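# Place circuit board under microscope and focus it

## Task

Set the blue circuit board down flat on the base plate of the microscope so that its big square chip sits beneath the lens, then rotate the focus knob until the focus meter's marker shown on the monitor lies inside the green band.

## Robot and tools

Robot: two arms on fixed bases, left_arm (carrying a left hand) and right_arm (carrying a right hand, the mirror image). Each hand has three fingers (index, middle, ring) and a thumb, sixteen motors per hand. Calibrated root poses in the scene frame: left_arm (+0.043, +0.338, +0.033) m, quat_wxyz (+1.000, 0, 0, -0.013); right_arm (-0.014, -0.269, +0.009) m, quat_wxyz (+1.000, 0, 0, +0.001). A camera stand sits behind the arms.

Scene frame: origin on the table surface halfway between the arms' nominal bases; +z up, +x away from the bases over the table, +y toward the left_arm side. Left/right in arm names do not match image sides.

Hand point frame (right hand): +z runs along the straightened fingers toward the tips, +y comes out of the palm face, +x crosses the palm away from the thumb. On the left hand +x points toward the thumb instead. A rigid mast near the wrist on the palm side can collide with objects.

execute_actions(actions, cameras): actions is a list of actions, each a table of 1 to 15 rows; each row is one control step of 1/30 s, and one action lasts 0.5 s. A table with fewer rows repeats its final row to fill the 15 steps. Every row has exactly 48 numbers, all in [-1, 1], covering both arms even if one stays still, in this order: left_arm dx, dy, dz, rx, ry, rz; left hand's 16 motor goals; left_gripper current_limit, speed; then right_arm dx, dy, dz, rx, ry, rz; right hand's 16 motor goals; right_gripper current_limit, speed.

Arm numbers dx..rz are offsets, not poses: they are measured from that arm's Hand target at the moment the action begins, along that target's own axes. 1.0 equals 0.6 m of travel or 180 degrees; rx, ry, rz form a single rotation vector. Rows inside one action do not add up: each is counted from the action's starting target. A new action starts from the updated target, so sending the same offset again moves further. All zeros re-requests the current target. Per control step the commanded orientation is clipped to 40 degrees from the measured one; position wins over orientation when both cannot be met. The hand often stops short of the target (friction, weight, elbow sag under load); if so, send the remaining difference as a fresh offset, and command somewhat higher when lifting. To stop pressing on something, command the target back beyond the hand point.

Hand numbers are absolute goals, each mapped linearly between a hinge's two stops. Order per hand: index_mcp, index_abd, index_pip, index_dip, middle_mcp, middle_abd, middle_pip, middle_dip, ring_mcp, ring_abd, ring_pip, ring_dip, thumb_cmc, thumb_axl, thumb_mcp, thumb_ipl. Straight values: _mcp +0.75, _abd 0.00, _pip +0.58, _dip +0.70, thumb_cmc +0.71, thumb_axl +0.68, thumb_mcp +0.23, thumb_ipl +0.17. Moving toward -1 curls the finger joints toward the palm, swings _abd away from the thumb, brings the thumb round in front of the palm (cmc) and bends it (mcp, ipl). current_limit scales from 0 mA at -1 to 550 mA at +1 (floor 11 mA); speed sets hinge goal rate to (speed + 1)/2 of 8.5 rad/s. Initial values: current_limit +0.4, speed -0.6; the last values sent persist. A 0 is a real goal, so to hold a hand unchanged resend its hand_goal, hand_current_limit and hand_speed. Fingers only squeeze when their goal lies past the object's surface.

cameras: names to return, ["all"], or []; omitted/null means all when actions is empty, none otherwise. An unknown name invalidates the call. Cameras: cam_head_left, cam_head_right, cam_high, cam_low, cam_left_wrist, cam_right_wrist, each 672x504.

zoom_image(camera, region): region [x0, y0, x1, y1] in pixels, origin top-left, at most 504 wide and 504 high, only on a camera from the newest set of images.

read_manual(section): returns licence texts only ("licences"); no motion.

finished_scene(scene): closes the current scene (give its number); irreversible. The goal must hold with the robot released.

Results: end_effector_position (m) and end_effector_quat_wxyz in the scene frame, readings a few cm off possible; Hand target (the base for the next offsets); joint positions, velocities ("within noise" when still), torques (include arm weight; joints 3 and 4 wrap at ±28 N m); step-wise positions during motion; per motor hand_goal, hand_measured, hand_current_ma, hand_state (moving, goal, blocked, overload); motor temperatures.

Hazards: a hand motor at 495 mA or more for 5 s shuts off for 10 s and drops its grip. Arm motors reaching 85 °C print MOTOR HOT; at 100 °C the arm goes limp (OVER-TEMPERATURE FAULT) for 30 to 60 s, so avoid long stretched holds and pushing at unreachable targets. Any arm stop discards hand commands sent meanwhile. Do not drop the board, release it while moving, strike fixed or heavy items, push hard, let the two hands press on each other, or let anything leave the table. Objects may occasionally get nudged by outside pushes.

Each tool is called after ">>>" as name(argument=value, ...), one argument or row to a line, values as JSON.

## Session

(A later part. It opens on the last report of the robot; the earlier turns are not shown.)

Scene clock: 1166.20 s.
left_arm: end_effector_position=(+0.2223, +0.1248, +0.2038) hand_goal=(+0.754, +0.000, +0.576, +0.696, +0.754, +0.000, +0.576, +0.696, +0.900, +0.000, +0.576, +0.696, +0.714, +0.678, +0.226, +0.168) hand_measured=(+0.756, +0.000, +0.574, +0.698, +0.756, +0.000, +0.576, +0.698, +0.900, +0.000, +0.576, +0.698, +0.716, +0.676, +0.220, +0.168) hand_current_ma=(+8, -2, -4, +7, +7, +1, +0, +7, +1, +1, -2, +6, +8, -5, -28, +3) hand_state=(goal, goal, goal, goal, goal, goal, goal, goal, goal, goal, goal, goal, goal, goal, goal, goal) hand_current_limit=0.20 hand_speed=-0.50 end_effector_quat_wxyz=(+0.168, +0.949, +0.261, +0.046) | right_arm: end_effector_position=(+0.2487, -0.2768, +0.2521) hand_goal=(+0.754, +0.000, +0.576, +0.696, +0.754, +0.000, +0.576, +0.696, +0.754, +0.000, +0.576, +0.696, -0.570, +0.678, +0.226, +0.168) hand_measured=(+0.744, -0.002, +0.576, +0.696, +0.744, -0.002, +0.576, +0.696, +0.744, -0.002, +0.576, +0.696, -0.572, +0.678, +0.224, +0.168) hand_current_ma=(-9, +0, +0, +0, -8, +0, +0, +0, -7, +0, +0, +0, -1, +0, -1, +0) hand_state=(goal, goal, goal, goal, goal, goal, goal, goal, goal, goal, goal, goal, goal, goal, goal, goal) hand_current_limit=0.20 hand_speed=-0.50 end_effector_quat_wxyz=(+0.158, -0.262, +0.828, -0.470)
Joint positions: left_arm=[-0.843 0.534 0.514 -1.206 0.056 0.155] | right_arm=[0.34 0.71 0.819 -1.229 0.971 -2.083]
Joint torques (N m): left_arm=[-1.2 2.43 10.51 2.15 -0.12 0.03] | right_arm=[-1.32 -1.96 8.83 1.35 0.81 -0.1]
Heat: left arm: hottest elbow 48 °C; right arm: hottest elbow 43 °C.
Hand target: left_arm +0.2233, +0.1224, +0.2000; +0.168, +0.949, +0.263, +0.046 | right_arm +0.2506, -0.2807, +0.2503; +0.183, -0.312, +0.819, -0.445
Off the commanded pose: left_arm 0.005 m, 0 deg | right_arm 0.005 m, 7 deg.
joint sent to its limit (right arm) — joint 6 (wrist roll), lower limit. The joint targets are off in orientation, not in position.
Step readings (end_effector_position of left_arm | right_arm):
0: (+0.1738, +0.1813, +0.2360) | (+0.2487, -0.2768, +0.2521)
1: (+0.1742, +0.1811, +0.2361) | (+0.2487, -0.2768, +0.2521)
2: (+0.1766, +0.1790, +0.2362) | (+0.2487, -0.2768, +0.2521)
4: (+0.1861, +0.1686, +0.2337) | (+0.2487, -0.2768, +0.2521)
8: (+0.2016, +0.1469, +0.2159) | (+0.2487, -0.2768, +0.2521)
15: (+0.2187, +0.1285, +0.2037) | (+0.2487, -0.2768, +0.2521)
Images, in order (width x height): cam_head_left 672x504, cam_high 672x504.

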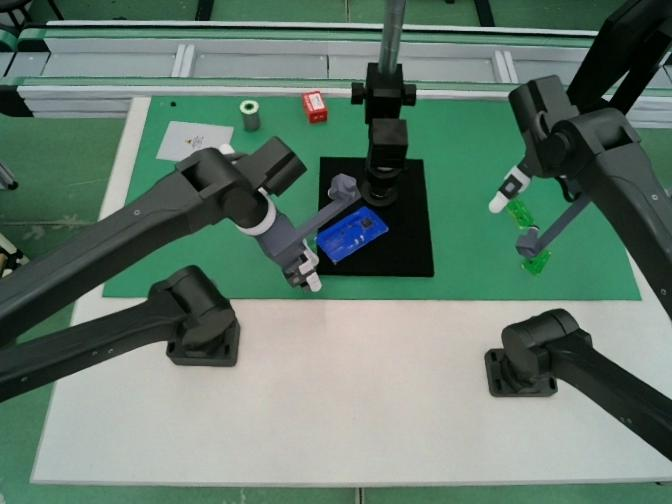

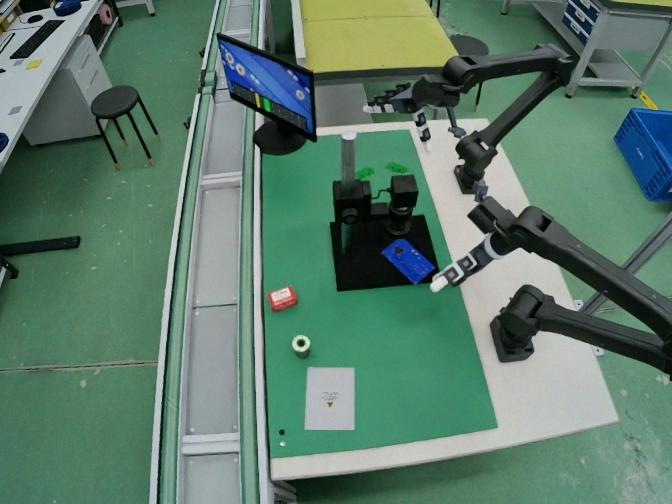

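>>> execute_actions(
  actions=[
    [[-0.0097,-0.0194,0.0533,0,0,0,0.754,0,0.576,0.696,0.754,0,0.576,0.696,0.9,0,0.576,0.696,0.714,0.678,0.226,0.168,0.2,-0.5,0,0,0,0,0,0,0.754,0,0.576,0.696,0.754,0,0.576,0.696,0.754,0,0.576,0.696,-0.571,0.678,0.226,0.168,0.2,-0.5]],
  ],
  cameras=["cam_high","cam_head_left"],
)

>>> zoom_image(
  camera="cam_high",
  region=[370, 210, 450, 290],
)

>>> zoom_image(
  camera="cam_head_left",
  region=[270, 170, 400, 300],
)

Scene clock: 1178.13 s.
left_arm: end_effector_position=(+0.2199, +0.1200, +0.1739) hand_goal=(+0.754, +0.000, +0.576, +0.696, +0.754, +0.000, +0.576, +0.696, +0.900, +0.000, +0.576, +0.696, +0.714, +0.678, +0.226, +0.168) hand_measured=(+0.756, +0.000, +0.574, +0.698, +0.756, +0.000, +0.576, +0.698, +0.900, +0.000, +0.576, +0.698, +0.716, +0.676, +0.220, +0.168) hand_current_ma=(+8, -2, -4, +7, +7, +1, +0, +7, +1, +1, -2, +6, +8, -5, -28, +3) hand_state=(goal, goal, goal, goal, goal, goal, goal, goal, goal, goal, goal, goal, goal, goal, goal, goal) hand_current_limit=0.20 hand_speed=-0.50 end_effector_quat_wxyz=(+0.171, +0.948, +0.262, +0.048) | right_arm: end_effector_position=(+0.2487, -0.2768, +0.2521) hand_goal=(+0.754, +0.000, +0.576, +0.696, +0.754, +0.000, +0.576, +0.696, +0.754, +0.000, +0.576, +0.696, -0.570, +0.678, +0.226, +0.168) hand_measured=(+0.744, -0.002, +0.576, +0.696, +0.744, -0.002, +0.576, +0.696, +0.744, -0.002, +0.576, +0.696, -0.572, +0.678, +0.224, +0.168) hand_current_ma=(-9, +0, +0, +0, -8, +0, +0, +0, -7, +0, +0, +0, -1, +0, -1, +0) hand_state=(goal, goal, goal, goal, goal, goal, goal, goal, goal, goal, goal, goal, goal, goal, goal, goal) hand_current_limit=0.20 hand_speed=-0.50 end_effector_quat_wxyz=(+0.158, -0.262, +0.828, -0.470)
Joint positions: left_arm=[-0.881 0.545 0.434 -1.106 0.042 0.117] | right_arm=[0.34 0.71 0.819 -1.229 0.971 -2.083]
Joint torques (N m): left_arm=[-1.44 2.26 9.89 2.28 -0.11 -0.01] | right_arm=[-1.32 -2.02 8.84 1.39 0.82 -0.09]
Heat: left arm: hottest elbow 48 °C; right arm: hottest elbow 43 °C.
Hand target: left_arm +0.2182, +0.1193, +0.1661; +0.168, +0.949, +0.263, +0.046 | right_arm +0.2506, -0.2807, +0.2503; +0.183, -0.312, +0.819, -0.445
Off the commanded pose: left_arm 0.008 m, 0 deg | right_arm 0.005 m, 7 deg.
joint sent to its limit (right arm) — joint 6 (wrist roll), lower limit. The joint targets are off in orientation, not in position.
Step readings (end_effector_position of left_arm | right_arm):
0: (+0.2223, +0.1248, +0.2039) | (+0.2487, -0.2768, +0.2521)
1: (+0.2223, +0.1247, +0.2040) | (+0.2487, -0.2768, +0.2521)
2: (+0.2228, +0.1239, +0.2034) | (+0.2487, -0.2768, +0.2521)
4: (+0.2235, +0.1218, +0.1989) | (+0.2487, -0.2768, +0.2521)
8: (+0.2183, +0.1224, +0.1792) | (+0.2487, -0.2768, +0.2521)
15: (+0.2190, +0.1206, +0.1734) | (+0.2487, -0.2768, +0.2521)
Images, in order (width x height): cam_head_left 672x504, cam_high 672x504.

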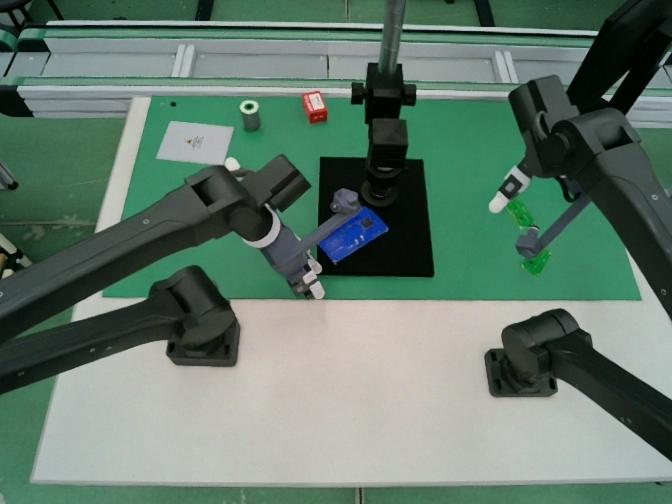

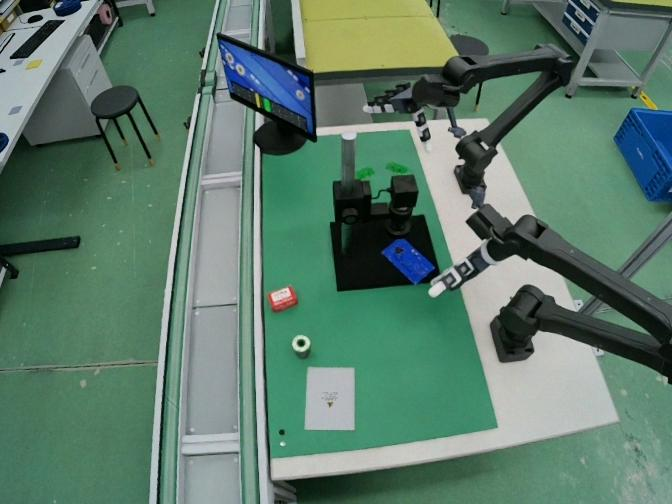

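Scaled by 6.300.

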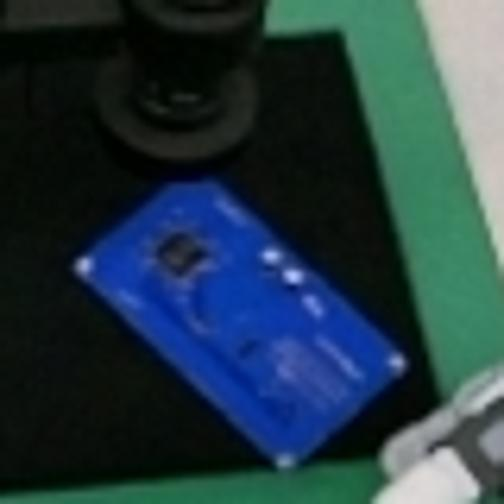

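Scaled by 3.877.

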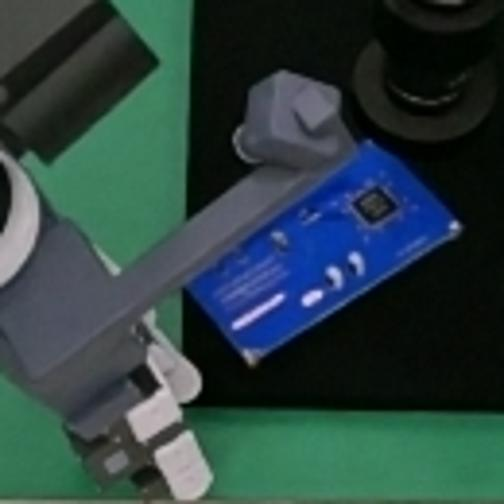

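>>> execute_actions(
  actions=[
    [[0.0142,0.0055,0.0233,0,0,0,0.754,0,0.576,0.696,0.754,0,0.576,0.696,0.9,0,0.576,0.696,0.714,0.678,0.226,0.168,0.2,-0.5,0,0,0,0,0,0,0.754,0,0.576,0.696,0.754,0,0.576,0.696,0.754,0,0.576,0.696,-0.571,0.678,0.226,0.168,0.2,-0.5]],
  ],
  cameras=["cam_high","cam_head_left","cam_low"],
)

>>> zoom_image(
  camera="cam_high",
  region=[390, 230, 470, 310],
)

>>> zoom_image(
  camera="cam_low",
  region=[390, 225, 480, 285],
)

Scene clock: 1199.53 s.
left_arm: end_effector_position=(+0.2291, +0.1146, +0.1628) hand_goal=(+0.754, +0.000, +0.576, +0.696, +0.754, +0.000, +0.576, +0.696, +0.900, +0.000, +0.576, +0.696, +0.714, +0.678, +0.226, +0.168) hand_measured=(+0.756, +0.000, +0.574, +0.698, +0.756, +0.000, +0.576, +0.698, +0.900, +0.000, +0.576, +0.698, +0.716, +0.676, +0.220, +0.168) hand_current_ma=(+8, -2, -4, +7, +7, +1, +0, +7, +1, +1, -2, +6, +8, -5, -28, +3) hand_state=(goal, goal, goal, goal, goal, goal, goal, goal, goal, goal, goal, goal, goal, goal, goal, goal) hand_current_limit=0.20 hand_speed=-0.50 end_effector_quat_wxyz=(+0.172, +0.948, +0.263, +0.047) | right_arm: end_effector_position=(+0.2487, -0.2768, +0.2521) hand_goal=(+0.754, +0.000, +0.576, +0.696, +0.754, +0.000, +0.576, +0.696, +0.754, +0.000, +0.576, +0.696, -0.570, +0.678, +0.226, +0.168) hand_measured=(+0.744, -0.002, +0.576, +0.696, +0.744, -0.002, +0.576, +0.696, +0.744, -0.002, +0.576, +0.696, -0.572, +0.678, +0.224, +0.168) hand_current_ma=(-9, +0, +0, +0, -8, +0, +0, +0, -7, +0, +0, +0, -1, +0, -1, +0) hand_state=(goal, goal, goal, goal, goal, goal, goal, goal, goal, goal, goal, goal, goal, goal, goal, goal) hand_current_limit=0.20 hand_speed=-0.50 end_effector_quat_wxyz=(+0.158, -0.262, +0.828, -0.470)
Joint positions: left_arm=[-0.853 0.598 0.418 -1.038 0.054 0.141] | right_arm=[0.34 0.71 0.819 -1.229 0.971 -2.083]
Joint torques (N m): left_arm=[0.26 1.73 9.62 2.19 0.04 0.25] | right_arm=[-1.38 -1.96 8.87 1.36 0.81 -0.08]
Heat: left arm: hottest elbow 49 °C; right arm: hottest elbow 43 °C.
Hand target: left_arm +0.2296, +0.1169, +0.1540; +0.168, +0.949, +0.263, +0.046 | right_arm +0.2506, -0.2807, +0.2503; +0.183, -0.312, +0.819, -0.445
Off the commanded pose: left_arm 0.009 m, 0 deg | right_arm 0.005 m, 7 deg.
joint sent to its limit (right arm) — joint 6 (wrist roll), lower limit. The joint targets are off in orientation, not in position.
Step readings (end_effector_position of left_arm | right_arm):
0: (+0.2200, +0.1200, +0.1740) | (+0.2487, -0.2768, +0.2521)
1: (+0.2200, +0.1200, +0.1739) | (+0.2487, -0.2768, +0.2521)
2: (+0.2203, +0.1193, +0.1738) | (+0.2487, -0.2768, +0.2521)
4: (+0.2226, +0.1172, +0.1728) | (+0.2487, -0.2768, +0.2521)
8: (+0.2267, +0.1165, +0.1658) | (+0.2487, -0.2768, +0.2521)
15: (+0.2289, +0.1154, +0.1625) | (+0.2487, -0.2768, +0.2521)
Images, in order (width x height): cam_head_left 672x504, cam_high 672x504, cam_low 672x504.

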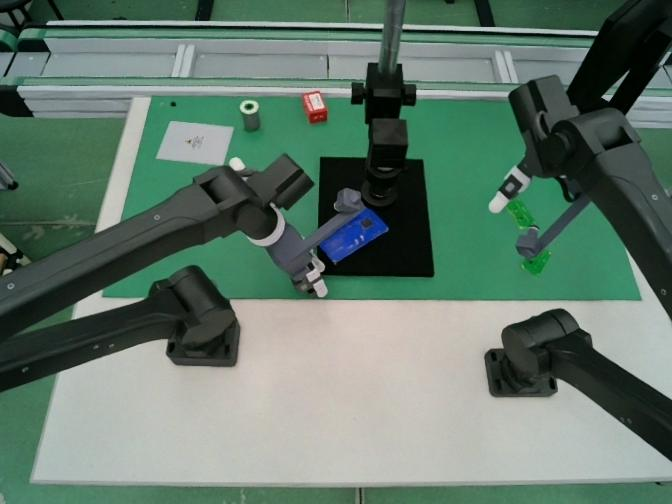

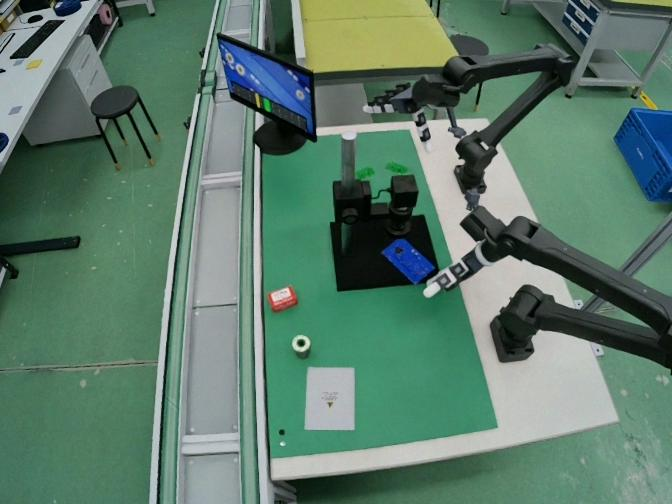

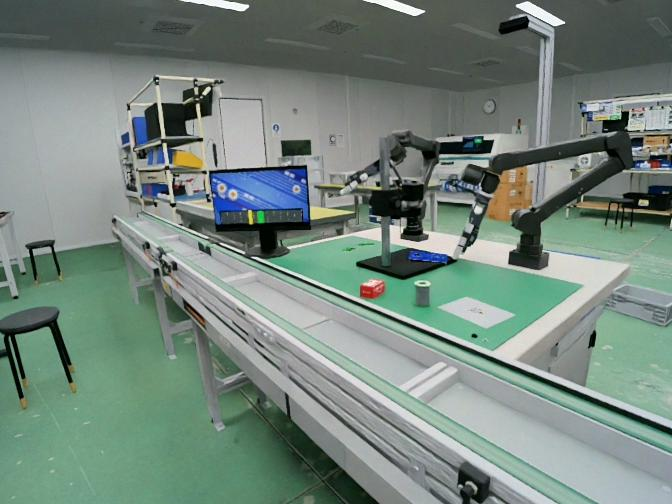

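Scaled by 6.300.

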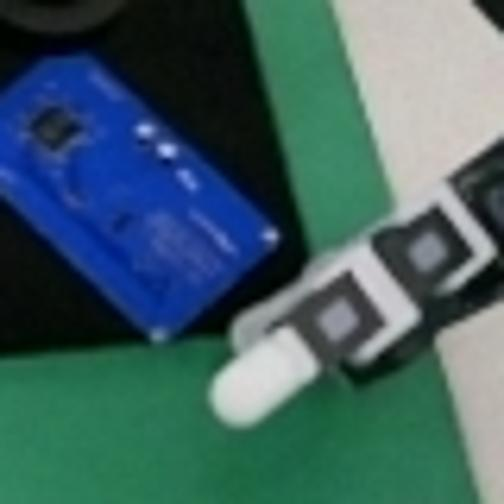

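Scaled by 5.600.

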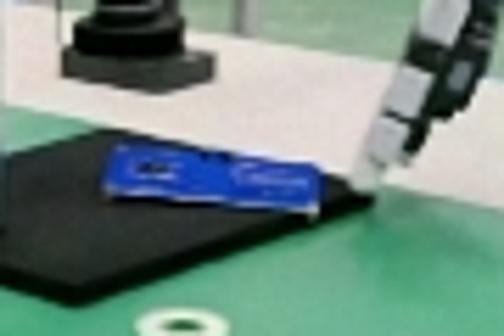

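>>> execute_actions(
  actions=[
    [[0.0014,0.0296,0.016,0,0,0,0.754,0,0.576,0.696,0.754,0,0.576,0.696,0.9,0,0.576,0.696,0.714,0.678,0.226,0.168,0.2,-0.5,0,0,0,0,0,0,0.754,0,0.576,0.696,0.754,0,0.576,0.696,0.754,0,0.576,0.696,-0.571,0.678,0.226,0.168,0.2,-0.5]],
  ],
  cameras=["cam_high","cam_head_left","cam_low"],
)

>>> zoom_image(
  camera="cam_high",
  region=[370, 220, 450, 300],
)

>>> zoom_image(
  camera="cam_low",
  region=[390, 225, 480, 285],
)

Scene clock: 1206.00 s.
left_arm: end_effector_position=(+0.2384, +0.1033, +0.1589) hand_goal=(+0.754, +0.000, +0.576, +0.696, +0.754, +0.000, +0.576, +0.696, +0.900, +0.000, +0.576, +0.696, +0.714, +0.678, +0.226, +0.168) hand_measured=(+0.756, +0.000, +0.574, +0.698, +0.790, -0.006, +0.598, +0.712, +0.900, +0.000, +0.576, +0.698, +0.716, +0.676, +0.220, +0.168) hand_current_ma=(+9, -2, -4, +7, +152, -18, +85, +60, +2, +1, -2, +6, +8, -5, -28, +2) hand_state=(goal, goal, goal, goal, blocked, goal, blocked, goal, goal, goal, goal, goal, goal, goal, goal, goal) hand_current_limit=0.20 hand_speed=-0.50 end_effector_quat_wxyz=(+0.175, +0.948, +0.263, +0.048) | right_arm: end_effector_position=(+0.2487, -0.2768, +0.2521) hand_goal=(+0.754, +0.000, +0.576, +0.696, +0.754, +0.000, +0.576, +0.696, +0.754, +0.000, +0.576, +0.696, -0.570, +0.678, +0.226, +0.168) hand_measured=(+0.744, -0.002, +0.576, +0.696, +0.744, -0.002, +0.576, +0.696, +0.744, -0.002, +0.576, +0.696, -0.572, +0.678, +0.224, +0.168) hand_current_ma=(-9, +0, +0, +0, -8, +0, +0, +0, -7, +0, +0, +0, -1, +0, -1, +0) hand_state=(goal, goal, goal, goal, goal, goal, goal, goal, goal, goal, goal, goal, goal, goal, goal, goal) hand_current_limit=0.20 hand_speed=-0.50 end_effector_quat_wxyz=(+0.158, -0.262, +0.828, -0.470)
Joint positions: left_arm=[-0.853 0.662 0.423 -0.971 0.054 0.141] | right_arm=[0.34 0.71 0.819 -1.229 0.971 -2.083]
Joint torques (N m): left_arm=[-0.79 3.25 10.63 2.62 -0.12 0.11] | right_arm=[-1.38 -1.9 8.79 1.35 0.83 -0.09]
Heat: left arm: hottest elbow 48 °C; right arm: hottest elbow 43 °C.
Hand target: left_arm +0.2406, +0.1003, +0.1510; +0.168, +0.949, +0.263, +0.046 | right_arm +0.2506, -0.2807, +0.2503; +0.183, -0.312, +0.819, -0.445
Off the commanded pose: left_arm 0.009 m, 1 deg | right_arm 0.005 m, 7 deg.
joint sent to its limit (right arm) — joint 6 (wrist roll), lower limit. The joint targets are off in orientation, not in position.
Step readings (end_effector_position of left_arm | right_arm):
0: (+0.2291, +0.1146, +0.1628) | (+0.2487, -0.2768, +0.2521)
1: (+0.2292, +0.1145, +0.1629) | (+0.2487, -0.2768, +0.2521)
2: (+0.2298, +0.1138, +0.1628) | (+0.2487, -0.2768, +0.2521)
4: (+0.2324, +0.1106, +0.1607) | (+0.2487, -0.2768, +0.2521)
8: (+0.2366, +0.1055, +0.1569) | (+0.2487, -0.2768, +0.2521)
15: (+0.2383, +0.1035, +0.1587) | (+0.2487, -0.2768, +0.2521)
Images, in order (width x height): cam_head_left 672x504, cam_high 672x504, cam_low 672x504.

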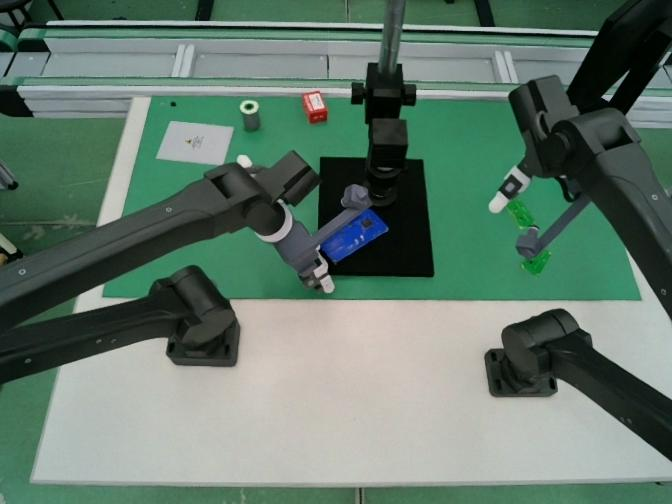

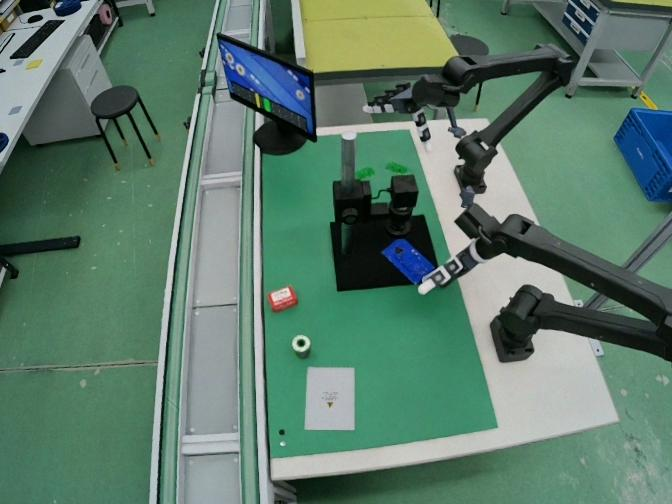

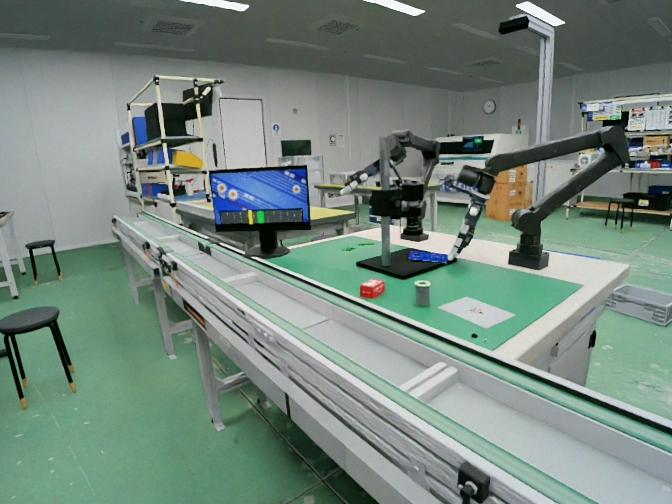

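Scaled by 6.300.

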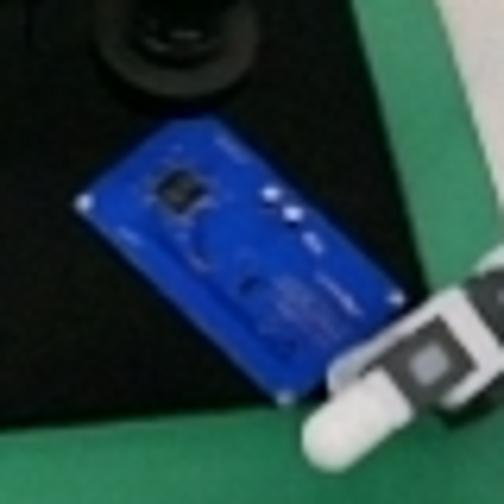

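Scaled by 5.600.

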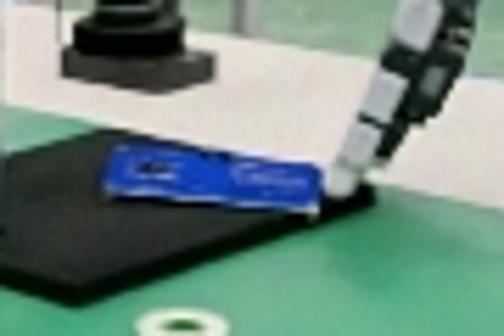

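>>> execute_actions(
  actions=[
    [[0.001,0.0242,0.0017,0,0,0,0.754,0,0.576,0.696,0.754,0,0.576,0.696,0.9,0,0.576,0.696,0.714,0.678,0.226,0.168,0.2,-0.5,0,0,0,0,0,0,0.754,0,0.576,0.696,0.754,0,0.576,0.696,0.754,0,0.576,0.696,-0.571,0.678,0.226,0.168,0.2,-0.5]],
  ],
  cameras=["cam_high","cam_low"],
)

>>> zoom_image(
  camera="cam_high",
  region=[370, 220, 450, 300],
)

>>> zoom_image(
  camera="cam_low",
  region=[390, 225, 480, 285],
)

Scene clock: 1213.43 s.
left_arm: end_effector_position=(+0.2452, +0.0943, +0.1610) hand_goal=(+0.754, +0.000, +0.576, +0.696, +0.754, +0.000, +0.576, +0.696, +0.900, +0.000, +0.576, +0.696, +0.714, +0.678, +0.226, +0.168) hand_measured=(+0.756, +0.000, +0.574, +0.698, +0.826, -0.018, +0.620, +0.726, +0.900, +0.000, +0.576, +0.698, +0.716, +0.676, +0.220, +0.168) hand_current_ma=(+9, -2, -4, +7, +325, -57, +178, +121, +2, +1, -2, +6, +8, -5, -28, +2) hand_state=(goal, goal, goal, goal, blocked, goal, blocked, blocked, goal, goal, goal, goal, goal, goal, goal, goal) hand_current_limit=0.20 hand_speed=-0.50 end_effector_quat_wxyz=(+0.171, +0.949, +0.262, +0.046) | right_arm: end_effector_position=(+0.2487, -0.2768, +0.2521) hand_goal=(+0.754, +0.000, +0.576, +0.696, +0.754, +0.000, +0.576, +0.696, +0.754, +0.000, +0.576, +0.696, -0.570, +0.678, +0.226, +0.168) hand_measured=(+0.744, -0.002, +0.576, +0.696, +0.744, -0.002, +0.576, +0.696, +0.744, -0.002, +0.576, +0.696, -0.572, +0.678, +0.224, +0.168) hand_current_ma=(-9, +0, +0, +0, -8, +0, +0, +0, -7, +0, +0, +0, -1, +0, -1, +0) hand_state=(goal, goal, goal, goal, goal, goal, goal, goal, goal, goal, goal, goal, goal, goal, goal, goal) hand_current_limit=0.20 hand_speed=-0.50 end_effector_quat_wxyz=(+0.158, -0.262, +0.828, -0.470)
Joint positions: left_arm=[-0.855 0.715 0.45 -0.954 0.054 0.141] | right_arm=[0.34 0.71 0.819 -1.229 0.971 -2.083]
Joint torques (N m): left_arm=[-1.44 3.14 10.81 2.84 -0.23 0.05] | right_arm=[-1.32 -1.9 8.85 1.46 0.82 -0.09]
Heat: left arm: hottest elbow 48 °C; right arm: hottest elbow 43 °C.
Hand target: left_arm +0.2484, +0.0886, +0.1552; +0.168, +0.949, +0.263, +0.046 | right_arm +0.2506, -0.2807, +0.2503; +0.183, -0.312, +0.819, -0.445
Off the commanded pose: left_arm 0.009 m, 0 deg | right_arm 0.005 m, 7 deg.
joint sent to its limit (right arm) — joint 6 (wrist roll), lower limit. The joint targets are off in orientation, not in position.
Step readings (end_effector_position of left_arm | right_arm):
0: (+0.2384, +0.1033, +0.1589) | (+0.2487, -0.2768, +0.2521)
1: (+0.2385, +0.1032, +0.1588) | (+0.2487, -0.2768, +0.2521)
2: (+0.2388, +0.1028, +0.1591) | (+0.2487, -0.2768, +0.2521)
4: (+0.2405, +0.1009, +0.1596) | (+0.2487, -0.2768, +0.2521)
8: (+0.2441, +0.0960, +0.1604) | (+0.2487, -0.2768, +0.2521)
15: (+0.2451, +0.0944, +0.1610) | (+0.2487, -0.2768, +0.2521)
Images, in order (width x height): cam_high 672x504, cam_low 672x504.

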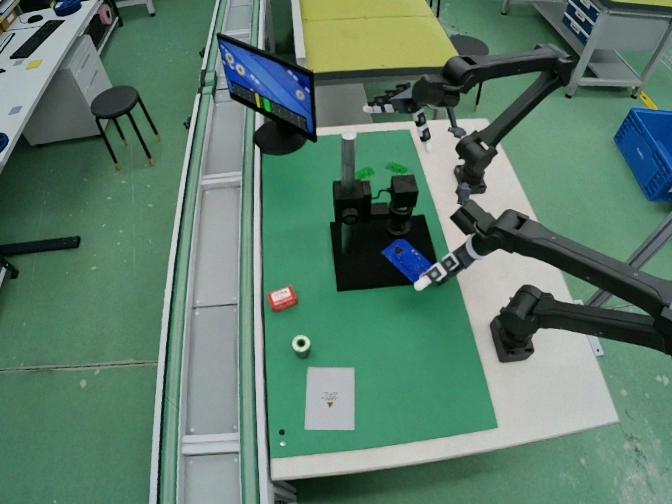

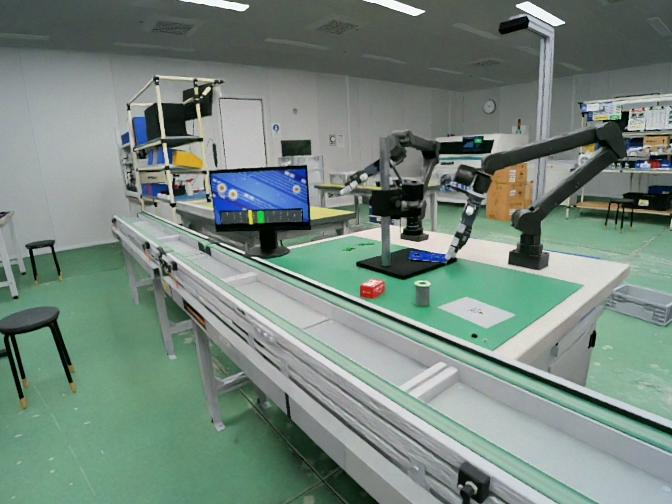

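Scaled by 6.300.

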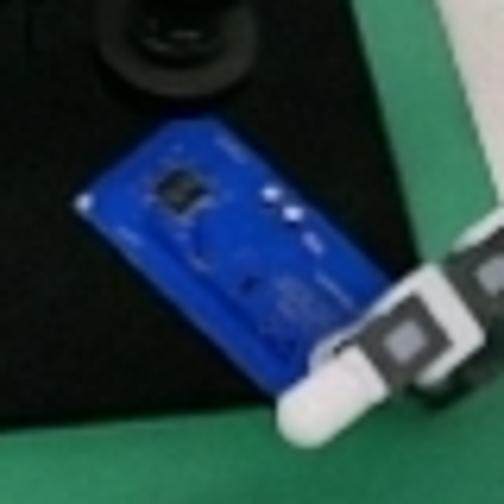

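Scaled by 5.600.

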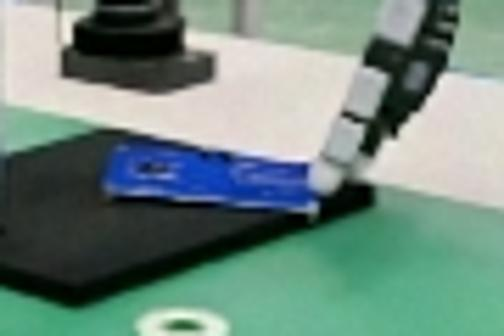

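>>> execute_actions(
  actions=[
    [[-0.0008,-0.0088,-0.0281,0,0,0,0.754,0,0.576,0.696,0.754,0,0.576,0.696,0.9,0,0.576,0.696,0.714,0.678,0.226,0.168,0.2,-0.5,0,0,0,0,0,0,0.754,0,0.576,0.696,0.754,0,0.576,0.696,0.754,0,0.576,0.696,-0.571,0.678,0.226,0.168,0.2,-0.5]],
  ],
  cameras=["cam_high","cam_low"],
)

>>> zoom_image(
  camera="cam_high",
  region=[370, 220, 450, 300],
)

>>> zoom_image(
  camera="cam_low",
  region=[390, 225, 480, 285],
)

Scene clock: 1228.27 s.
left_arm: end_effector_position=(+0.2405, +0.1001, +0.1602) hand_goal=(+0.754, +0.000, +0.576, +0.696, +0.754, +0.000, +0.576, +0.696, +0.900, +0.000, +0.576, +0.696, +0.714, +0.678, +0.226, +0.168) hand_measured=(+0.756, +0.000, +0.574, +0.698, +0.786, -0.008, +0.594, +0.710, +0.900, +0.000, +0.576, +0.698, +0.716, +0.676, +0.220, +0.168) hand_current_ma=(+9, -2, -4, +7, +135, -23, +65, +48, +2, +1, -2, +6, +8, -5, -28, +2) hand_state=(goal, goal, goal, goal, blocked, goal, goal, goal, goal, goal, goal, goal, goal, goal, goal, goal) hand_current_limit=0.20 hand_speed=-0.50 end_effector_quat_wxyz=(+0.162, +0.950, +0.263, +0.043) | right_arm: end_effector_position=(+0.2487, -0.2768, +0.2521) hand_goal=(+0.754, +0.000, +0.576, +0.696, +0.754, +0.000, +0.576, +0.696, +0.754, +0.000, +0.576, +0.696, -0.570, +0.678, +0.226, +0.168) hand_measured=(+0.744, -0.002, +0.576, +0.696, +0.744, -0.002, +0.576, +0.696, +0.744, -0.002, +0.576, +0.696, -0.572, +0.678, +0.224, +0.168) hand_current_ma=(-9, +0, +0, +0, -8, +0, +0, +0, -7, +0, +0, +0, -1, +0, -1, +0) hand_state=(goal, goal, goal, goal, goal, goal, goal, goal, goal, goal, goal, goal, goal, goal, goal, goal) hand_current_limit=0.20 hand_speed=-0.50 end_effector_quat_wxyz=(+0.158, -0.262, +0.828, -0.470)
Joint positions: left_arm=[-0.855 0.697 0.451 -0.992 0.053 0.141] | right_arm=[0.34 0.71 0.819 -1.229 0.971 -2.083]
Joint torques (N m): left_arm=[-0.85 -0.09 12.08 1.28 -0.12 0.1] | right_arm=[-1.32 -2.14 8.84 1.39 0.81 -0.08]
Heat: left arm: hottest elbow 51 °C; right arm: hottest elbow 43 °C.
Hand target: left_arm +0.2424, +0.0975, +0.1692; +0.168, +0.949, +0.263, +0.046 | right_arm +0.2506, -0.2807, +0.2503; +0.183, -0.312, +0.819, -0.445
Off the commanded pose: left_arm 0.010 m, 1 deg | right_arm 0.005 m, 7 deg.
joint sent to its limit (right arm) — joint 6 (wrist roll), lower limit. The joint targets are off in orientation, not in position.
Step readings (end_effector_position of left_arm | right_arm):
0: (+0.2452, +0.0943, +0.1609) | (+0.2487, -0.2768, +0.2521)
1: (+0.2452, +0.0943, +0.1609) | (+0.2487, -0.2768, +0.2521)
2: (+0.2452, +0.0942, +0.1614) | (+0.2487, -0.2768, +0.2521)
4: (+0.2444, +0.0952, +0.1617) | (+0.2487, -0.2768, +0.2521)
8: (+0.2419, +0.0985, +0.1613) | (+0.2487, -0.2768, +0.2521)
15: (+0.2406, +0.1000, +0.1603) | (+0.2487, -0.2768, +0.2521)
Images, in order (width x height): cam_high 672x504, cam_low 672x504.

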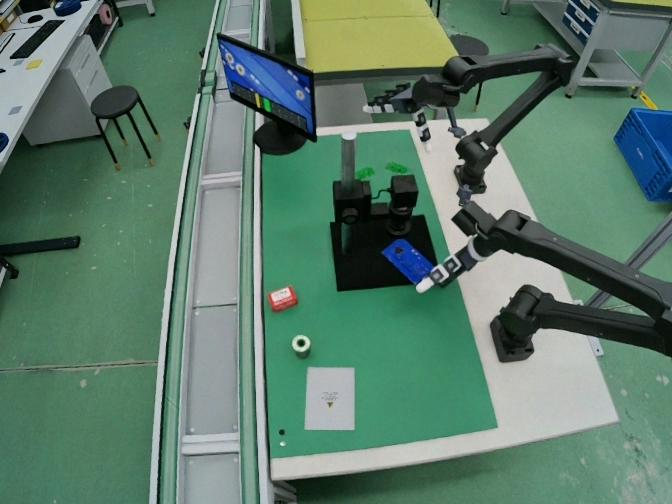

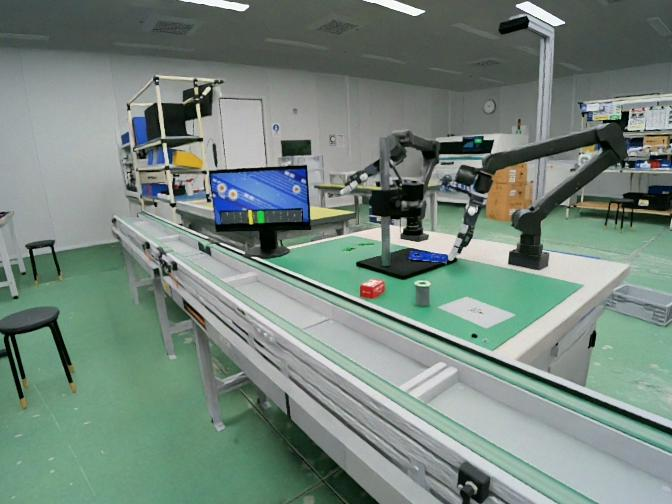

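Scaled by 6.300.

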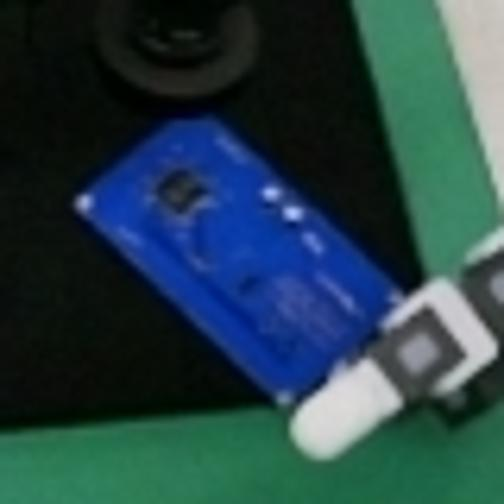

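Scaled by 5.600.

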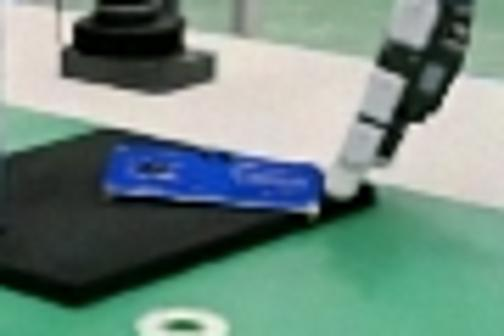

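>>> execute_actions(
  actions=[
    [[0,0.0034,-0.0094,0,0,0,0.754,0,0.576,0.696,0.754,0,0.576,0.696,0.9,0,0.576,0.696,0.714,0.678,0.226,0.168,0.2,-0.5,0,0,0,0,0,0,0.754,0,0.576,0.696,0.754,0,0.576,0.696,0.754,0,0.576,0.696,-0.571,0.678,0.226,0.168,0.2,-0.5]],
  ],
)

Scene clock: 1231.97 s.
left_arm: end_effector_position=(+0.2385, +0.1027, +0.1588) hand_goal=(+0.754, +0.000, +0.576, +0.696, +0.754, +0.000, +0.576, +0.696, +0.900, +0.000, +0.576, +0.696, +0.714, +0.678, +0.226, +0.168) hand_measured=(+0.756, +0.000, +0.574, +0.698, +0.762, -0.004, +0.580, +0.700, +0.900, +0.000, +0.576, +0.698, +0.716, +0.676, +0.220, +0.168) hand_current_ma=(+9, -2, -4, +7, +25, -9, +10, +9, +2, +1, -2, +6, +8, -5, -28, +2) hand_state=(goal, goal, goal, goal, goal, goal, goal, goal, goal, goal, goal, goal, goal, goal, goal, goal) hand_current_limit=0.20 hand_speed=-0.50 end_effector_quat_wxyz=(+0.157, +0.951, +0.263, +0.041) | right_arm: end_effector_position=(+0.2487, -0.2768, +0.2521) hand_goal=(+0.754, +0.000, +0.576, +0.696, +0.754, +0.000, +0.576, +0.696, +0.754, +0.000, +0.576, +0.696, -0.570, +0.678, +0.226, +0.168) hand_measured=(+0.744, -0.002, +0.576, +0.696, +0.744, -0.002, +0.576, +0.696, +0.744, -0.002, +0.576, +0.696, -0.572, +0.678, +0.224, +0.168) hand_current_ma=(-9, +0, +0, +0, -8, +0, +0, +0, -7, +0, +0, +0, -1, +0, -1, +0) hand_state=(goal, goal, goal, goal, goal, goal, goal, goal, goal, goal, goal, goal, goal, goal, goal, goal) hand_current_limit=0.20 hand_speed=-0.50 end_effector_quat_wxyz=(+0.158, -0.262, +0.828, -0.470)
Joint positions: left_arm=[-0.855 0.693 0.451 -1.008 0.053 0.141] | right_arm=[0.34 0.71 0.819 -1.229 0.971 -2.083]
Joint torques (N m): left_arm=[-0.73 -0.15 13.16 1.01 -0.1 0.11] | right_arm=[-1.26 -1.79 8.84 1.39 0.83 -0.1]
Heat: left arm: hottest elbow 51 °C; right arm: hottest elbow 43 °C.
Hand target: left_arm +0.2424, +0.0975, +0.1752; +0.168, +0.949, +0.263, +0.046 | right_arm +0.2506, -0.2807, +0.2503; +0.183, -0.312, +0.819, -0.445
Off the commanded pose: left_arm 0.018 m, 1 deg | right_arm 0.005 m, 7 deg.
joint sent to its limit (right arm) — joint 6 (wrist roll), lower limit. The joint targets are off in orientation, not in position.
Step readings (end_effector_position of left_arm | right_arm):
0: (+0.2405, +0.1001, +0.1602) | (+0.2487, -0.2768, +0.2521)
1: (+0.2405, +0.1001, +0.1602) | (+0.2487, -0.2768, +0.2521)
2: (+0.2403, +0.1004, +0.1600) | (+0.2487, -0.2768, +0.2521)
4: (+0.2396, +0.1012, +0.1595) | (+0.2487, -0.2768, +0.2521)
8: (+0.2389, +0.1022, +0.1590) | (+0.2487, -0.2768, +0.2521)
15: (+0.2385, +0.1027, +0.1587) | (+0.2487, -0.2768, +0.2521)

>>> execute_actions(
  actions=[
    [[0,0.0114,-0.0313,0,0,0,0.754,0,0.576,0.696,0.754,0,0.576,0.696,0.9,0,0.576,0.696,0.714,0.678,0.226,0.168,0.2,-0.5,0,0,0,0,0,0,0.754,0,0.576,0.696,0.754,0,0.576,0.696,0.754,0,0.576,0.696,-0.571,0.678,0.226,0.168,0.2,-0.5]],
  ],
)

Scene clock: 1235.47 s.
left_arm: end_effector_position=(+0.2323, +0.1101, +0.1603) hand_goal=(+0.754, +0.000, +0.576, +0.696, +0.754, +0.000, +0.576, +0.696, +0.900, +0.000, +0.576, +0.696, +0.714, +0.678, +0.226, +0.168) hand_measured=(+0.756, +0.000, +0.574, +0.698, +0.754, -0.002, +0.574, +0.696, +0.900, +0.000, +0.576, +0.698, +0.716, +0.676, +0.220, +0.168) hand_current_ma=(+9, -2, -4, +7, -2, -6, -4, +0, +2, +1, -2, +6, +8, -5, -28, +2) hand_state=(goal, goal, goal, goal, goal, goal, goal, goal, goal, goal, goal, goal, goal, goal, goal, goal) hand_current_limit=0.20 hand_speed=-0.50 end_effector_quat_wxyz=(+0.142, +0.953, +0.265, +0.034) | right_arm: end_effector_position=(+0.2487, -0.2768, +0.2521) hand_goal=(+0.754, +0.000, +0.576, +0.696, +0.754, +0.000, +0.576, +0.696, +0.754, +0.000, +0.576, +0.696, -0.570, +0.678, +0.226, +0.168) hand_measured=(+0.744, -0.002, +0.576, +0.696, +0.744, -0.002, +0.576, +0.696, +0.744, -0.002, +0.576, +0.696, -0.572, +0.678, +0.224, +0.168) hand_current_ma=(-9, +0, +0, +0, -8, +0, +0, +0, -7, +0, +0, +0, -1, +0, -1, +0) hand_state=(goal, goal, goal, goal, goal, goal, goal, goal, goal, goal, goal, goal, goal, goal, goal, goal) hand_current_limit=0.20 hand_speed=-0.50 end_effector_quat_wxyz=(+0.158, -0.262, +0.828, -0.470)
Joint positions: left_arm=[-0.855 0.675 0.463 -1.071 0.053 0.141] | right_arm=[0.34 0.71 0.819 -1.229 0.971 -2.083]
Joint torques (N m): left_arm=[-0.85 -0.03 15.86 0.9 -0.09 0.1] | right_arm=[-1.32 -1.85 8.9 1.37 0.82 -0.07]
Heat: left arm: hottest elbow 52 °C; right arm: hottest elbow 43 °C.
Hand target: left_arm +0.2424, +0.0976, +0.1951; +0.168, +0.949, +0.263, +0.046 | right_arm +0.2506, -0.2807, +0.2503; +0.183, -0.312, +0.819, -0.445
Off the commanded pose: left_arm 0.038 m, 3 deg | right_arm 0.005 m, 7 deg.
joint sent to its limit (right arm) — joint 6 (wrist roll), lower limit. The joint targets are off in orientation, not in position.
Step readings (end_effector_position of left_arm | right_arm):
0: (+0.2385, +0.1027, +0.1588) | (+0.2487, -0.2768, +0.2521)
1: (+0.2384, +0.1028, +0.1587) | (+0.2487, -0.2768, +0.2521)
2: (+0.2378, +0.1036, +0.1581) | (+0.2487, -0.2768, +0.2521)
4: (+0.2357, +0.1061, +0.1566) | (+0.2487, -0.2768, +0.2521)
8: (+0.2327, +0.1097, +0.1566) | (+0.2487, -0.2768, +0.2521)
15: (+0.2325, +0.1099, +0.1601) | (+0.2487, -0.2768, +0.2521)

>>> execute_actions(
  actions=[
    [[0,0,0,0,0,0,0.754,0,0.576,0.696,0.754,0,0.576,0.696,0.9,0,0.576,0.696,0.714,0.678,0.226,0.168,0.2,-0.5,0,0,0,0,0,0,0.754,0,0.576,0.696,0.754,0,0.576,0.696,0.754,0,0.576,0.696,-0.571,0.678,0.226,0.168,0.2,-0.5]],
  ],
  cameras=["cam_high","cam_head_left","cam_low"],
)

>>> zoom_image(
  camera="cam_high",
  region=[370, 200, 500, 330],
)

Scene clock: 1242.33 s.
left_arm: end_effector_position=(+0.2323, +0.1101, +0.1603) hand_goal=(+0.754, +0.000, +0.576, +0.696, +0.754, +0.000, +0.576, +0.696, +0.900, +0.000, +0.576, +0.696, +0.714, +0.678, +0.226, +0.168) hand_measured=(+0.756, +0.000, +0.574, +0.698, +0.754, -0.002, +0.574, +0.696, +0.900, +0.000, +0.576, +0.698, +0.716, +0.676, +0.220, +0.168) hand_current_ma=(+9, -2, -4, +7, -2, -6, -4, +0, +2, +1, -2, +6, +8, -5, -28, +2) hand_state=(goal, goal, goal, goal, goal, goal, goal, goal, goal, goal, goal, goal, goal, goal, goal, goal) hand_current_limit=0.20 hand_speed=-0.50 end_effector_quat_wxyz=(+0.142, +0.953, +0.265, +0.034) | right_arm: end_effector_position=(+0.2487, -0.2768, +0.2521) hand_goal=(+0.754, +0.000, +0.576, +0.696, +0.754, +0.000, +0.576, +0.696, +0.754, +0.000, +0.576, +0.696, -0.570, +0.678, +0.226, +0.168) hand_measured=(+0.744, -0.002, +0.576, +0.696, +0.744, -0.002, +0.576, +0.696, +0.744, -0.002, +0.576, +0.696, -0.572, +0.678, +0.224, +0.168) hand_current_ma=(-9, +0, +0, +0, -8, +0, +0, +0, -7, +0, +0, +0, -1, +0, -1, +0) hand_state=(goal, goal, goal, goal, goal, goal, goal, goal, goal, goal, goal, goal, goal, goal, goal, goal) hand_current_limit=0.20 hand_speed=-0.50 end_effector_quat_wxyz=(+0.158, -0.262, +0.828, -0.470)
Joint positions: left_arm=[-0.855 0.675 0.463 -1.071 0.053 0.141] | right_arm=[0.34 0.71 0.819 -1.229 0.971 -2.083]
Joint torques (N m): left_arm=[-0.79 0.09 15.83 0.94 -0.1 0.1] | right_arm=[-1.14 -1.96 8.84 1.39 0.83 -0.08]
Motor temperatures (°C): left_arm=[21 24 53 22 26 24] | right_arm=[22 24 43 22 27 24]
Heat: left arm: hottest elbow 53 °C; right arm: hottest elbow 43 °C.
Hand target: left_arm +0.2424, +0.0976, +0.1951; +0.168, +0.949, +0.263, +0.046 | right_arm +0.2506, -0.2807, +0.2503; +0.183, -0.312, +0.819, -0.445
Off the commanded pose: left_arm 0.038 m, 3 deg | right_arm 0.005 m, 7 deg.
joint sent to its limit (right arm) — joint 6 (wrist roll), lower limit. The joint targets are off in orientation, not in position.
Step readings (end_effector_position of left_arm | right_arm):
0: (+0.2323, +0.1101, +0.1603) | (+0.2487, -0.2768, +0.2521)
1: (+0.2323, +0.1101, +0.1603) | (+0.2487, -0.2768, +0.2521)
2: (+0.2323, +0.1101, +0.1603) | (+0.2487, -0.2768, +0.2521)
4: (+0.2323, +0.1101, +0.1603) | (+0.2487, -0.2768, +0.2521)
8: (+0.2323, +0.1101, +0.1603) | (+0.2487, -0.2768, +0.2521)
15: (+0.2323, +0.1101, +0.1603) | (+0.2487, -0.2768, +0.2521)
Images, in order (width x height): cam_head_left 672x504, cam_high 672x504, cam_low 672x504.

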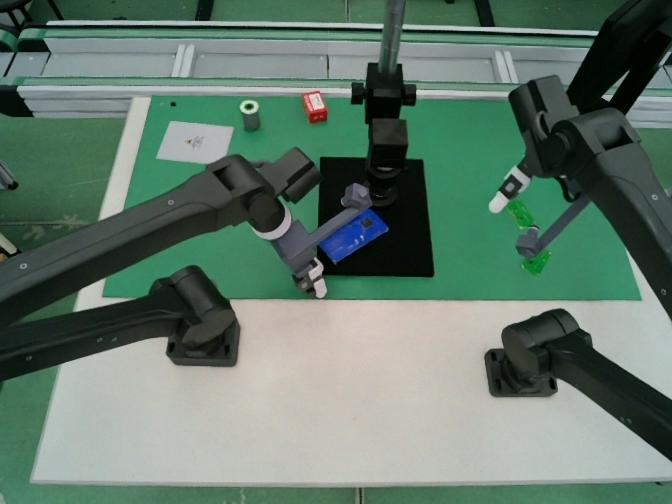

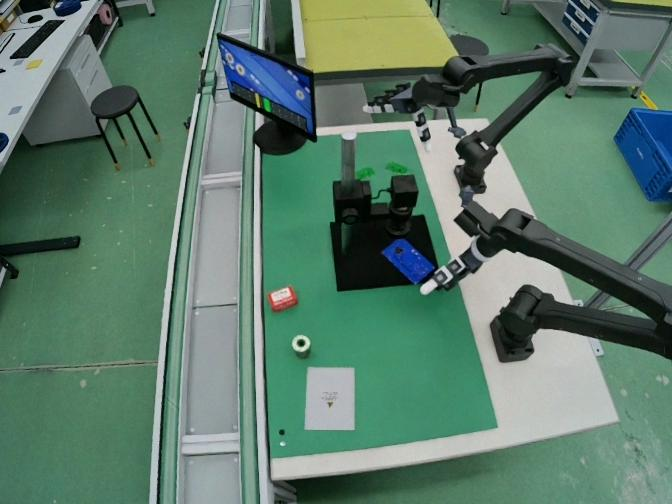

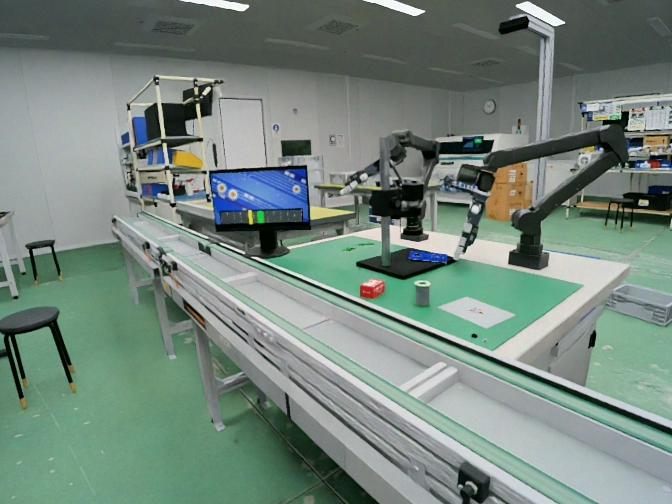

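Scaled by 3.877.

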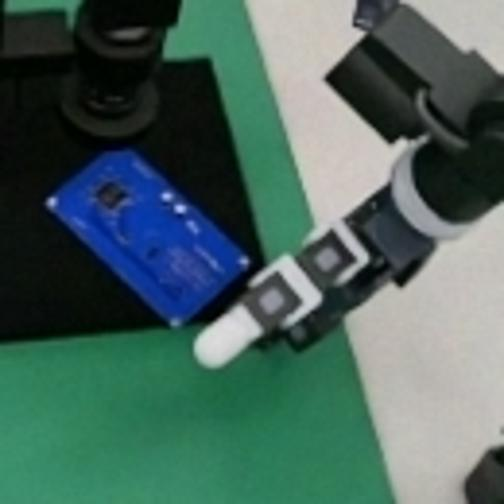

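>>> execute_actions(
  actions=[
    [[-0.0028,-0.030,-0.0642,0,0,0,0.754,0,0.576,0.696,0.754,0,0.576,0.696,0.9,0,0.576,0.696,0.714,0.678,0.226,0.168,0.2,-0.5,0,0,0,0,0,0,0.754,0,0.576,0.696,0.754,0,0.576,0.696,0.754,0,0.576,0.696,-0.571,0.678,0.226,0.168,0.2,-0.5]],
  ],
  cameras=["cam_head_left","cam_high"],
)

Scene clock: 1278.60 s.
left_arm: end_effector_position=(+0.2171, +0.1299, +0.1902) hand_goal=(+0.754, +0.000, +0.576, +0.696, +0.754, +0.000, +0.576, +0.696, +0.900, +0.000, +0.576, +0.696, +0.714, +0.678, +0.226, +0.168) hand_measured=(+0.756, +0.000, +0.574, +0.698, +0.754, -0.002, +0.574, +0.696, +0.900, +0.000, +0.576, +0.698, +0.716, +0.676, +0.220, +0.168) hand_current_ma=(+8, -2, -4, +7, -1, -6, -4, +0, +1, +1, -2, +6, +8, -5, -28, +2) hand_state=(goal, goal, goal, goal, goal, goal, goal, goal, goal, goal, goal, goal, goal, goal, goal, goal) hand_current_limit=0.20 hand_speed=-0.50 end_effector_quat_wxyz=(+0.142, +0.953, +0.265, +0.034) | right_arm: end_effector_position=(+0.2487, -0.2768, +0.2521) hand_goal=(+0.754, +0.000, +0.576, +0.696, +0.754, +0.000, +0.576, +0.696, +0.754, +0.000, +0.576, +0.696, -0.570, +0.678, +0.226, +0.168) hand_measured=(+0.744, -0.002, +0.576, +0.696, +0.744, -0.002, +0.576, +0.696, +0.744, -0.002, +0.576, +0.696, -0.572, +0.678, +0.224, +0.168) hand_current_ma=(-9, +0, +0, +0, -8, +0, +0, +0, -7, +0, +0, +0, -1, +0, -1, +0) hand_state=(goal, goal, goal, goal, goal, goal, goal, goal, goal, goal, goal, goal, goal, goal, goal, goal) hand_current_limit=0.20 hand_speed=-0.50 end_effector_quat_wxyz=(+0.158, -0.262, +0.828, -0.470)
Joint positions: left_arm=[-0.85 0.555 0.508 -1.236 0.054 0.144] | right_arm=[0.34 0.71 0.819 -1.229 0.971 -2.083]
Joint torques (N m): left_arm=[0.21 1.26 15.97 0.84 0.05 0.21] | right_arm=[-1.14 -2.14 8.8 1.36 0.81 -0.08]
Motor temperatures (°C): left_arm=[21 24 59 22 26 24] | right_arm=[22 24 44 22 27 24]
Heat: left arm: hottest elbow 59 °C; right arm: hottest elbow 44 °C.
Hand target: left_arm +0.2256, +0.1226, +0.2252; +0.168, +0.949, +0.263, +0.046 | right_arm +0.2506, -0.2807, +0.2503; +0.183, -0.312, +0.819, -0.445
Off the commanded pose: left_arm 0.037 m, 3 deg | right_arm 0.005 m, 7 deg.
joint sent to its limit (right arm) — joint 6 (wrist roll), lower limit. The joint targets are off in orientation, not in position.
Step readings (end_effector_position of left_arm | right_arm):
0: (+0.2323, +0.1101, +0.1603) | (+0.2487, -0.2768, +0.2521)
1: (+0.2322, +0.1103, +0.1604) | (+0.2487, -0.2768, +0.2521)
2: (+0.2311, +0.1116, +0.1607) | (+0.2487, -0.2768, +0.2521)
4: (+0.2267, +0.1170, +0.1644) | (+0.2487, -0.2768, +0.2521)
8: (+0.2208, +0.1247, +0.1796) | (+0.2487, -0.2768, +0.2521)
15: (+0.2184, +0.1282, +0.1918) | (+0.2487, -0.2768, +0.2521)
Images, in order (width x height): cam_head_left 672x504, cam_high 672x504.

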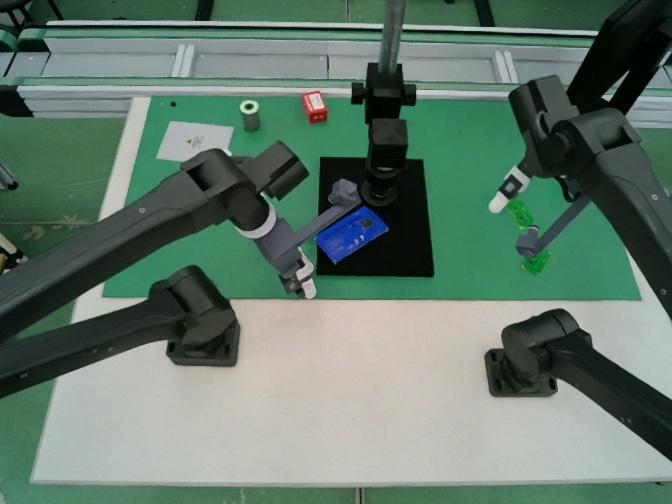

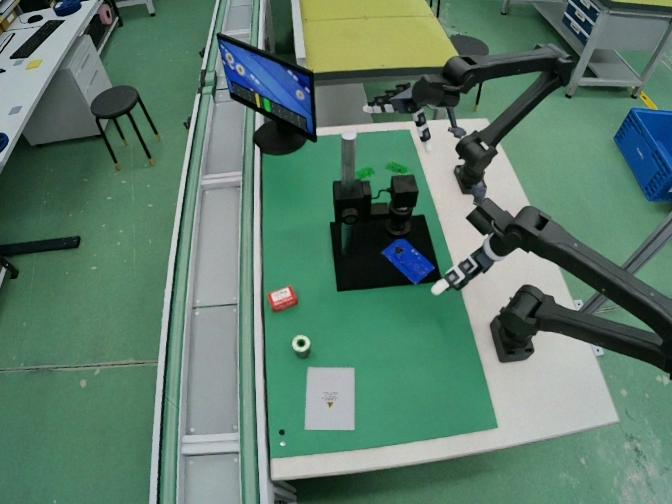

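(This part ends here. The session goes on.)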